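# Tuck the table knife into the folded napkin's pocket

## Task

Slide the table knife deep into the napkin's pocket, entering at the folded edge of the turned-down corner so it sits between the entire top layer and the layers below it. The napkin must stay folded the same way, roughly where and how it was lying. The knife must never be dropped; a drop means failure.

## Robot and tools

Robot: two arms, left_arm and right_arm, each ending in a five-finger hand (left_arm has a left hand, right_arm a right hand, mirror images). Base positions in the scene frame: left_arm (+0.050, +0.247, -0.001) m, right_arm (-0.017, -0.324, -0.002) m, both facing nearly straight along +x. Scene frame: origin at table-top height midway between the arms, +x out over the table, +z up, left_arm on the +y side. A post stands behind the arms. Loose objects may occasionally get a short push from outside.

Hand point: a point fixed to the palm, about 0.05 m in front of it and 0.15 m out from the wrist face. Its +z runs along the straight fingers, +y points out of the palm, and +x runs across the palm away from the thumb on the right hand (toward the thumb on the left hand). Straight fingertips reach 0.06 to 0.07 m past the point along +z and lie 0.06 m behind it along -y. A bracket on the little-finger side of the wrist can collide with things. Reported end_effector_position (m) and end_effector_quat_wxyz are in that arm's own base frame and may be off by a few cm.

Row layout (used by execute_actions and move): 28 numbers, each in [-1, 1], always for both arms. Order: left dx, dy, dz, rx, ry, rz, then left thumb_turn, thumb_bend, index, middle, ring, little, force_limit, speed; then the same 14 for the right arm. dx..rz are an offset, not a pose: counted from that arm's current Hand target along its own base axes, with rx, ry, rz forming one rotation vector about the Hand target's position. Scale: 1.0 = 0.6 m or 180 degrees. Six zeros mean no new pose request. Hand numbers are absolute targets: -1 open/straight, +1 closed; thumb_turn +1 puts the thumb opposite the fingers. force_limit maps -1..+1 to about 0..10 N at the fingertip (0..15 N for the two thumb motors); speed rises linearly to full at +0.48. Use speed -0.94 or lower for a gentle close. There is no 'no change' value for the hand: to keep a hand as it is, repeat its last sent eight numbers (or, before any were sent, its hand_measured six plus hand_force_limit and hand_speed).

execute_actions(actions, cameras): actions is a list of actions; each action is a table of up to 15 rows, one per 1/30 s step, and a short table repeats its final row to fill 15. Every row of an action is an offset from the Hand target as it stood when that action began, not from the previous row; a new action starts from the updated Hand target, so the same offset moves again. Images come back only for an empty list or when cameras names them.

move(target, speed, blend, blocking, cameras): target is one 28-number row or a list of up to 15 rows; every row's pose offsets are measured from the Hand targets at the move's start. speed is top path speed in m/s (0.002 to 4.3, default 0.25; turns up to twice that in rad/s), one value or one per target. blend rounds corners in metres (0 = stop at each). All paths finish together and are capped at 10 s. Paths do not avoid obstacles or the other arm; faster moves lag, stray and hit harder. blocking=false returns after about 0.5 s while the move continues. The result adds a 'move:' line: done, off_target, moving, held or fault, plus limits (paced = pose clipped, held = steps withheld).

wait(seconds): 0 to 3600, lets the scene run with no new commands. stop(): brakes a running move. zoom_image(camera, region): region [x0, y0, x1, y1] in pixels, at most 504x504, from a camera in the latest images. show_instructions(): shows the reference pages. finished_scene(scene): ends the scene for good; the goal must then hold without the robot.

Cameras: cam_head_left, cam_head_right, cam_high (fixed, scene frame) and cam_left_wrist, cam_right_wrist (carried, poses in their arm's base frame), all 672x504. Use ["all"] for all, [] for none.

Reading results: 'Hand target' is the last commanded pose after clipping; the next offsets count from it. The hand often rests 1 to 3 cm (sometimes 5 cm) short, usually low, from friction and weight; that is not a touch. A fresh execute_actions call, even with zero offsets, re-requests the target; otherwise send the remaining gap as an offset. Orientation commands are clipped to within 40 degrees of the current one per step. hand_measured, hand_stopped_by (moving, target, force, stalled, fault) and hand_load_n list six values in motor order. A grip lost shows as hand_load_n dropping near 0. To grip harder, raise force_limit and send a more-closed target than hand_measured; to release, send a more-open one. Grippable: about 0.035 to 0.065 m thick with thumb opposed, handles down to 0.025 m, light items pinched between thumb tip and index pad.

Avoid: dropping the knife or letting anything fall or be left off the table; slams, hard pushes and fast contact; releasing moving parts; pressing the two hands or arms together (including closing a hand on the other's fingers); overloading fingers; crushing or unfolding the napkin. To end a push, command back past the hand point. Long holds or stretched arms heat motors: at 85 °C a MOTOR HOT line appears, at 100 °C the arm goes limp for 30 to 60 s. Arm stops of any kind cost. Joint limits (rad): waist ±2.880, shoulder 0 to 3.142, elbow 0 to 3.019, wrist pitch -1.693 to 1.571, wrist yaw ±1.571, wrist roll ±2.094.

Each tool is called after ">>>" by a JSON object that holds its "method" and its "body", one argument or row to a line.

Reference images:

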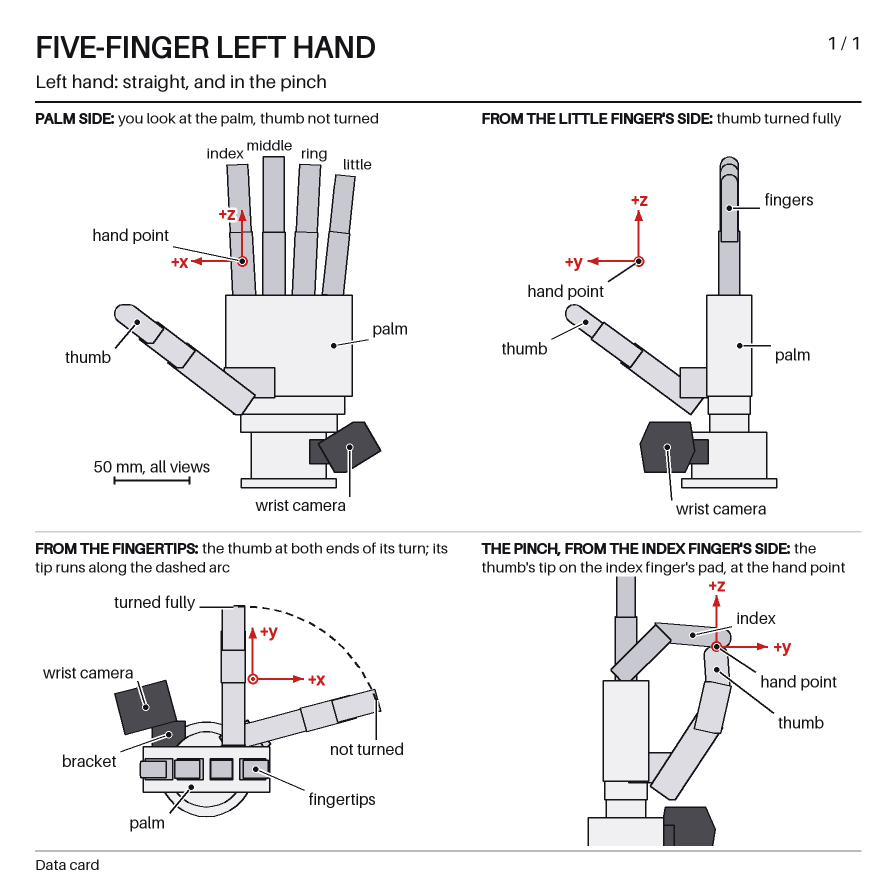

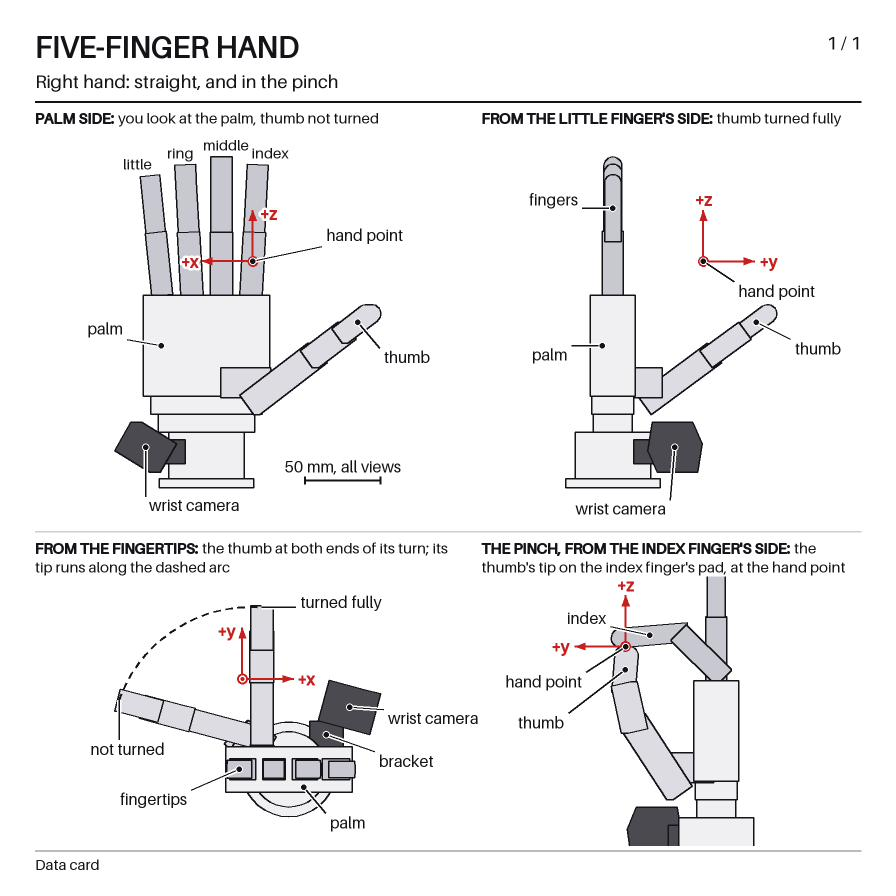

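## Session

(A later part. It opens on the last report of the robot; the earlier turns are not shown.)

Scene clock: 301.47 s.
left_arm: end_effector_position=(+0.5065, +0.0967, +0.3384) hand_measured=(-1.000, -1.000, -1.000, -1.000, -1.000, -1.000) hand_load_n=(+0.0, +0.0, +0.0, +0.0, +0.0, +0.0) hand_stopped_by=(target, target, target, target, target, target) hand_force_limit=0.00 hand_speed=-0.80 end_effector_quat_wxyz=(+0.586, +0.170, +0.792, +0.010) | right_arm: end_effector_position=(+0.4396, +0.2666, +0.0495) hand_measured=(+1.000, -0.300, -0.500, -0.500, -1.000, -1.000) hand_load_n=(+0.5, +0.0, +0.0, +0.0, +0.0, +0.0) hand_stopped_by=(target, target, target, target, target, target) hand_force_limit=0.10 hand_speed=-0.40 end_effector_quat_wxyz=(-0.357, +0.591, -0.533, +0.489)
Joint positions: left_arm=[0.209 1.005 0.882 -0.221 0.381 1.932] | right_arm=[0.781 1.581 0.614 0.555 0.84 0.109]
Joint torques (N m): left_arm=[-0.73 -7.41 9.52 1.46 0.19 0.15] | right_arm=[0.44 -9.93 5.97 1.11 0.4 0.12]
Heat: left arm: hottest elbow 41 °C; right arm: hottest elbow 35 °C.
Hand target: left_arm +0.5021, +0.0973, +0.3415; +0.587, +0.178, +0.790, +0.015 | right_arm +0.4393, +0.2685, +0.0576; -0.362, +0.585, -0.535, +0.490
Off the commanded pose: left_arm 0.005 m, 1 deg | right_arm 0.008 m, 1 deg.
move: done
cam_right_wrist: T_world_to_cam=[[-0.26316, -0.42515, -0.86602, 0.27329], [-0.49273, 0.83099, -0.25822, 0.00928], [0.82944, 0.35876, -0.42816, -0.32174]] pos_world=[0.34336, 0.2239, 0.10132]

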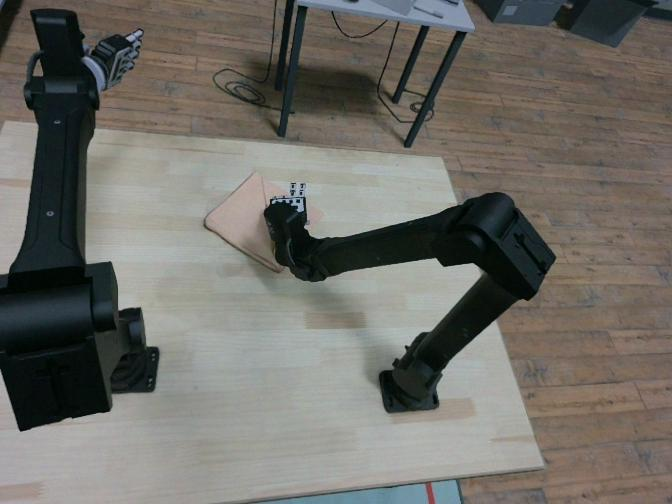

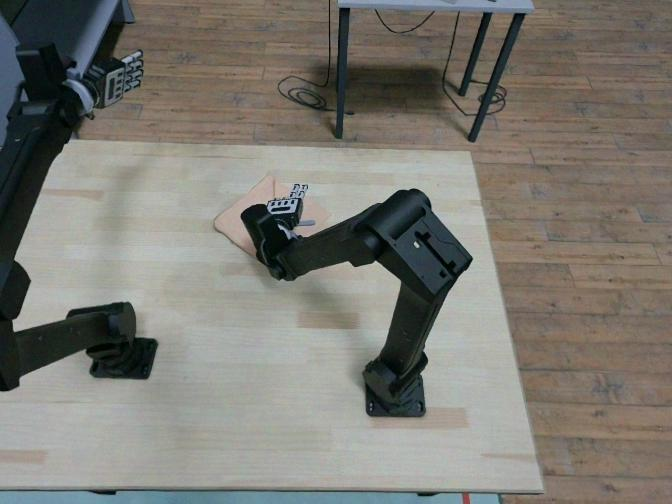

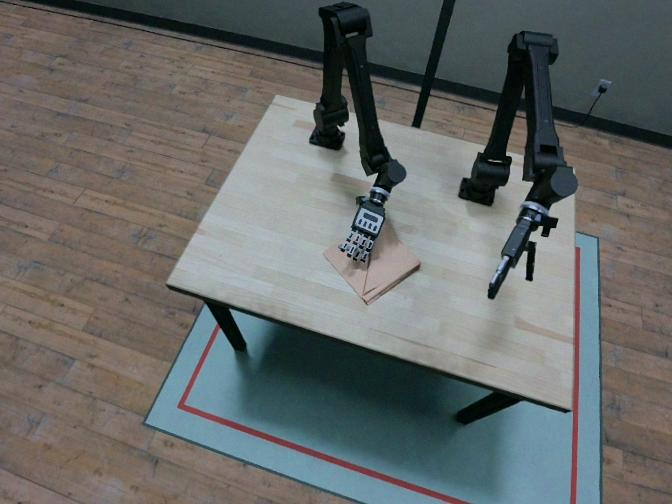

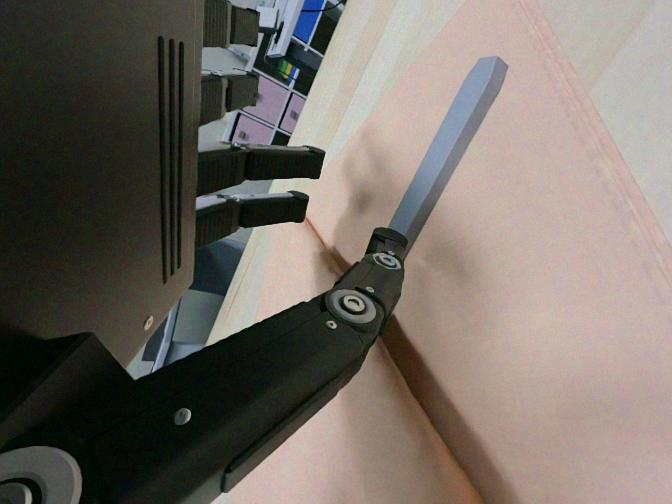

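>>> {"method": "move", "body": {
  "target": [0,0,0,0,0,0,-1,-1,-1,-1,-1,-1,0,-0.8,0,0,0.15,0,0,0,1,-0.3,-0.5,-0.5,-1,-1,0.1,-0.4],
  "speed": 0.1,
  "cameras": ["cam_head_left","cam_head_right","cam_high","cam_right_wrist"]
}}

Scene clock: 303.67 s.
left_arm: end_effector_position=(+0.5065, +0.0967, +0.3384) hand_measured=(-1.000, -1.000, -1.000, -1.000, -1.000, -1.000) hand_load_n=(+0.0, +0.0, +0.0, +0.0, +0.0, +0.0) hand_stopped_by=(target, target, target, target, target, target) hand_force_limit=0.00 hand_speed=-0.80 end_effector_quat_wxyz=(+0.586, +0.170, +0.792, +0.010) | right_arm: end_effector_position=(+0.4299, +0.2570, +0.1236) hand_measured=(+1.000, -0.300, -0.500, -0.500, -1.000, -1.000) hand_load_n=(+0.0, +0.0, +0.0, +0.0, +0.0, +0.0) hand_stopped_by=(target, target, target, target, target, target) hand_force_limit=0.10 hand_speed=-0.40 end_effector_quat_wxyz=(-0.345, +0.600, -0.532, +0.488)
Joint positions: left_arm=[0.209 1.005 0.882 -0.221 0.381 1.932] | right_arm=[0.781 1.35 0.668 0.237 0.84 0.11]
Joint torques (N m): left_arm=[-0.73 -7.65 9.52 1.46 0.18 0.15] | right_arm=[0.56 -8.06 11.33 1.05 0.41 0.11]
Heat: left arm: hottest elbow 41 °C; right arm: hottest elbow 35 °C.
Hand target: left_arm +0.5021, +0.0973, +0.3415; +0.587, +0.178, +0.790, +0.015 | right_arm +0.4393, +0.2685, +0.1476; -0.362, +0.585, -0.535, +0.490
Off the commanded pose: left_arm 0.005 m, 1 deg | right_arm 0.028 m, 3 deg.
move: off_target (right_arm)
cam_right_wrist: T_world_to_cam=[[-0.28285, -0.44328, -0.85059, 0.34216], [-0.49835, 0.82563, -0.26455, 0.03614], [0.81954, 0.34906, -0.45444, -0.26844]] pos_world=[0.33479, 0.21553, 0.17861]

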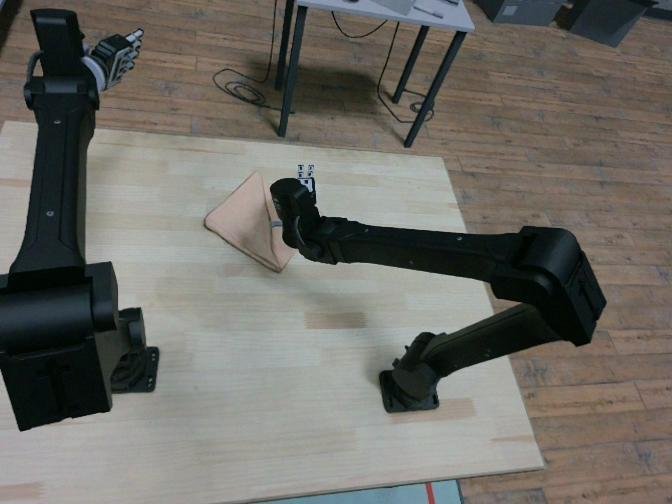

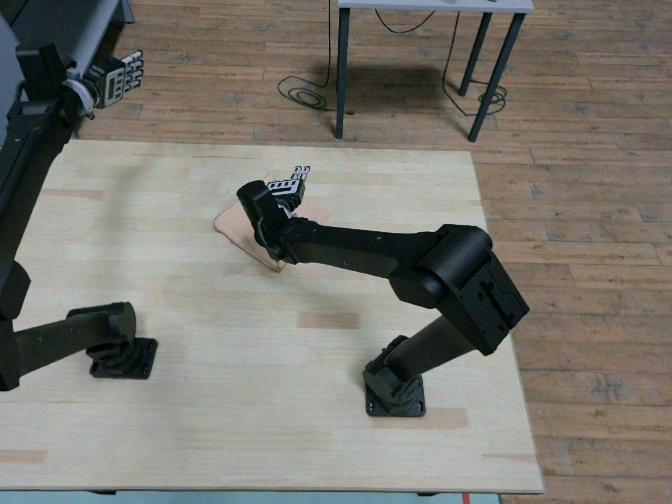

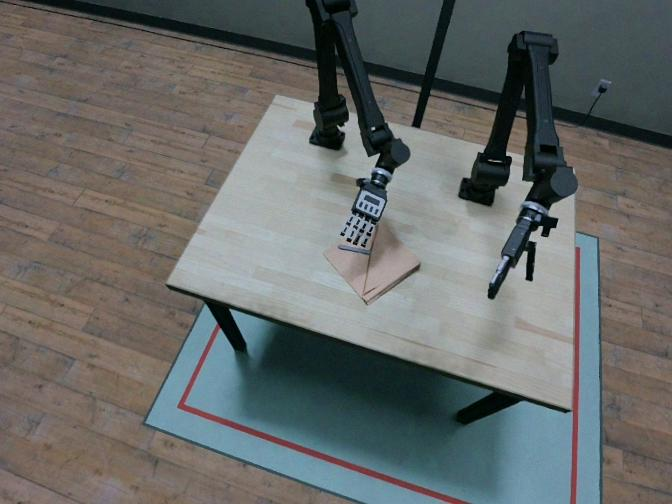

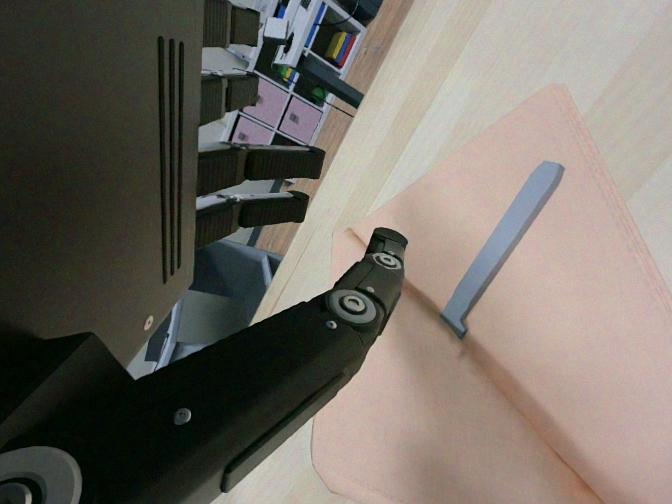

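>>> {"method": "zoom_image", "body": {
  "camera": "cam_right_wrist",
  "region": [300, 70, 672, 504]
}}

>>> {"method": "zoom_image", "body": {
  "camera": "cam_head_left",
  "region": [190, 150, 370, 285]
}}

>>> {"method": "zoom_image", "body": {
  "camera": "cam_high",
  "region": [320, 200, 440, 310]
}}

Scaled by 1.161 from the camera's image (finer frame: 960x720).

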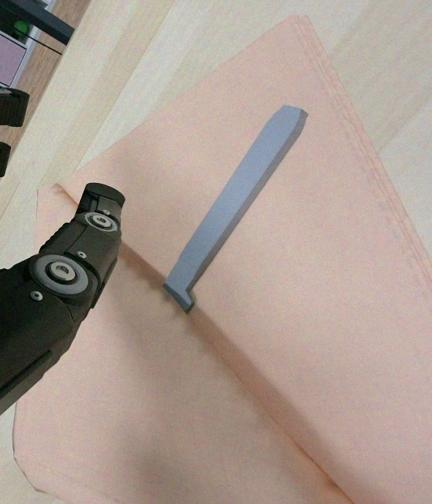

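Scaled by 2.800 from the camera's image (finer frame: 960x720).

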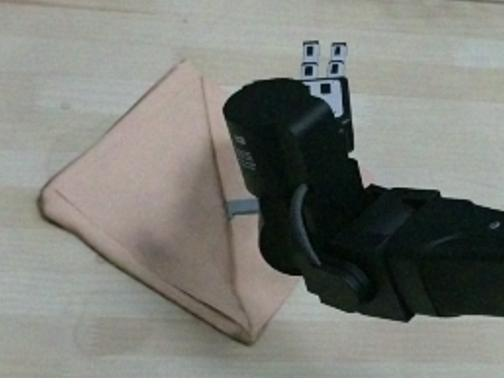

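Scaled by 4.200 from the camera's image (finer frame: 960x720).

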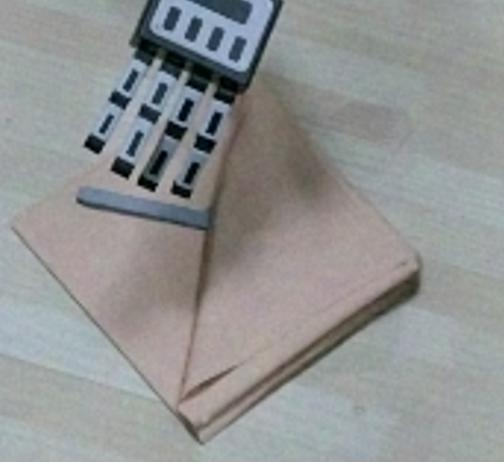

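>>> {"method": "move", "body": {
  "target": [
    [0,0,0,0,0,0,-1,-1,-1,-1,-1,-1,0,-0.8,0,0,0.12,0,0,0,1,-0.3,-0.5,-0.5,-1,-1,0.1,-0.4],
    [0,0,0,0,0,0,-1,-1,-1,-1,-1,-1,0,-0.8,0,-0.3,0.15,0,0,0,1,-0.3,-0.5,-0.5,-1,-1,0.1,-0.4]
  ],
  "speed": 0.2,
  "blend": 0.03,
  "cameras": ["cam_head_left","cam_head_right","cam_high","cam_right_wrist"]
}}

>>> {"method": "zoom_image", "body": {
  "camera": "cam_head_left",
  "region": [250, 190, 330, 250]
}}

>>> {"method": "zoom_image", "body": {
  "camera": "cam_head_left",
  "region": [190, 150, 370, 285]
}}

>>> {"method": "zoom_image", "body": {
  "camera": "cam_head_right",
  "region": [200, 155, 360, 285]
}}

>>> {"method": "zoom_image", "body": {
  "camera": "cam_high",
  "region": [320, 200, 440, 310]
}}

Scene clock: 307.07 s.
left_arm: end_effector_position=(+0.5065, +0.0967, +0.3384) hand_measured=(-1.000, -1.000, -1.000, -1.000, -1.000, -1.000) hand_load_n=(+0.0, +0.0, +0.0, +0.0, +0.0, +0.0) hand_stopped_by=(target, target, target, target, target, target) hand_force_limit=0.00 hand_speed=-0.80 end_effector_quat_wxyz=(+0.586, +0.170, +0.792, +0.010) | right_arm: end_effector_position=(+0.4392, +0.0935, +0.2324) hand_measured=(+1.000, -0.300, -0.500, -0.500, -1.000, -1.000) hand_load_n=(+0.0, +0.0, +0.0, +0.0, +0.0, +0.0) hand_stopped_by=(target, target, target, target, target, target) hand_force_limit=0.10 hand_speed=-0.40 end_effector_quat_wxyz=(-0.365, +0.587, -0.537, +0.484)
Joint positions: left_arm=[0.209 1.005 0.882 -0.221 0.381 1.932] | right_arm=[0.327 0.914 0.637 -0.014 0.406 -0.066]
Joint torques (N m): left_arm=[-0.91 -7.59 9.55 1.5 0.19 0.15] | right_arm=[-1.14 -4.07 10.1 1.35 -0.11 -0.02]
Heat: left arm: hottest elbow 41 °C; right arm: hottest elbow 35 °C.
Hand target: left_arm +0.5021, +0.0973, +0.3415; +0.587, +0.178, +0.790, +0.015 | right_arm +0.4393, +0.0885, +0.2376; -0.362, +0.585, -0.535, +0.490
Off the commanded pose: left_arm 0.005 m, 1 deg | right_arm 0.007 m, 1 deg.
move: done
cam_right_wrist: T_world_to_cam=[[-0.25733, -0.4073, -0.87629, 0.35626], [-0.49251, 0.83549, -0.24371, 0.19619], [0.83139, 0.36887, -0.4156, -0.18564]] pos_world=[0.34264, 0.04967, 0.28285]

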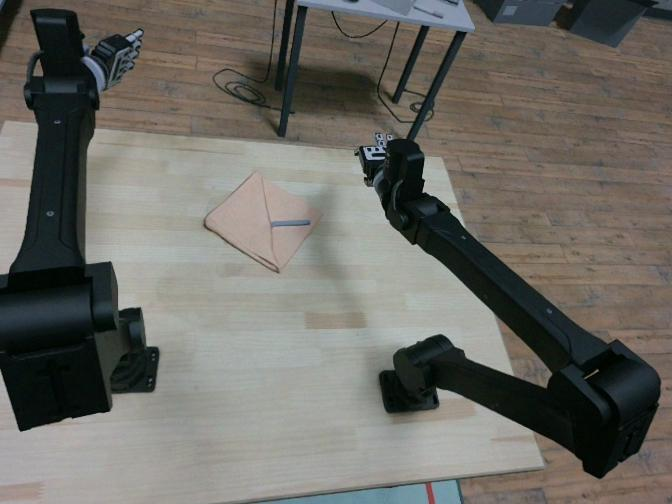

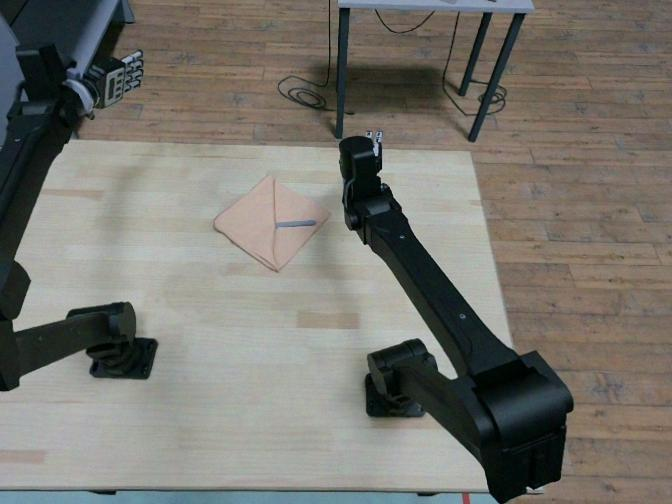

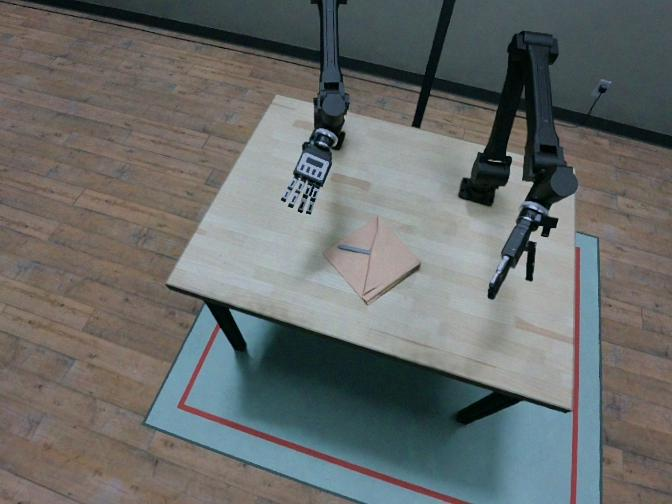

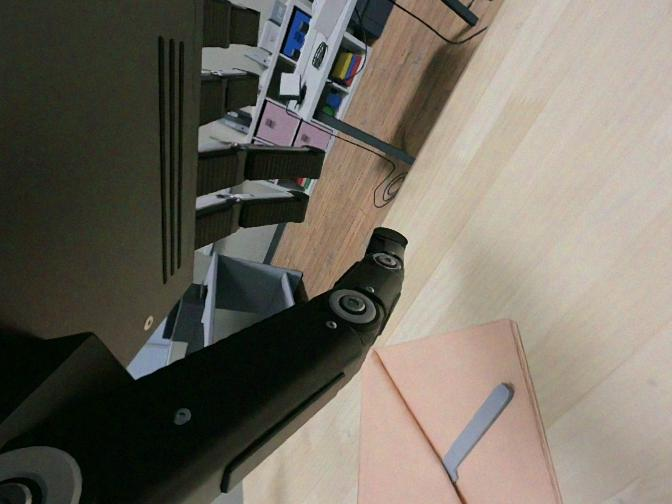

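Scaled by 6.300 from the camera's image (finer frame: 960x720).

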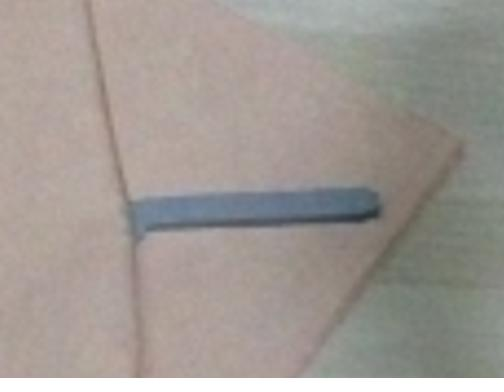

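Scaled by 2.800 from the camera's image (finer frame: 960x720).

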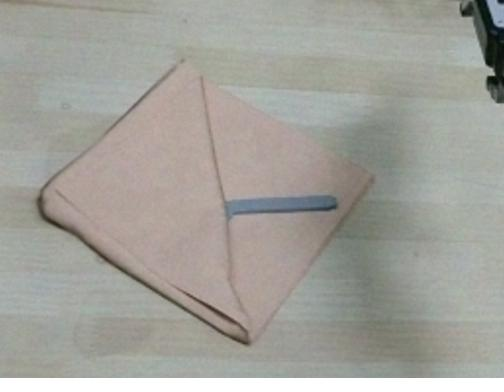

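Scaled by 3.150 from the camera's image (finer frame: 960x720).

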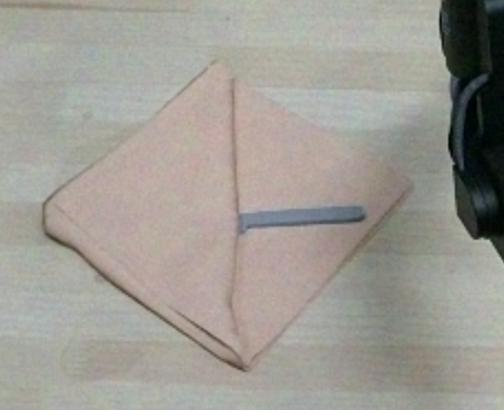

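Scaled by 4.200 from the camera's image (finer frame: 960x720).

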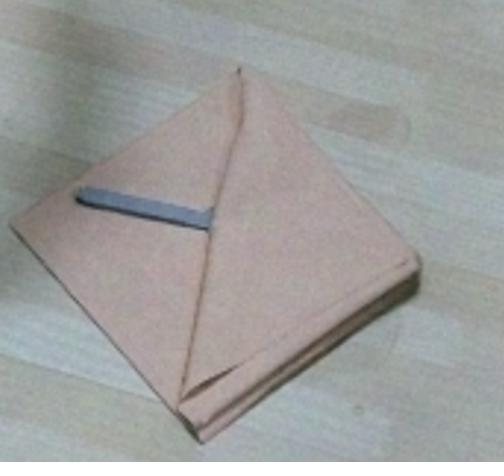

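>>> {"method": "finished_scene", "body": {
  "scene": 1
}}

The scene is finished: the task was done.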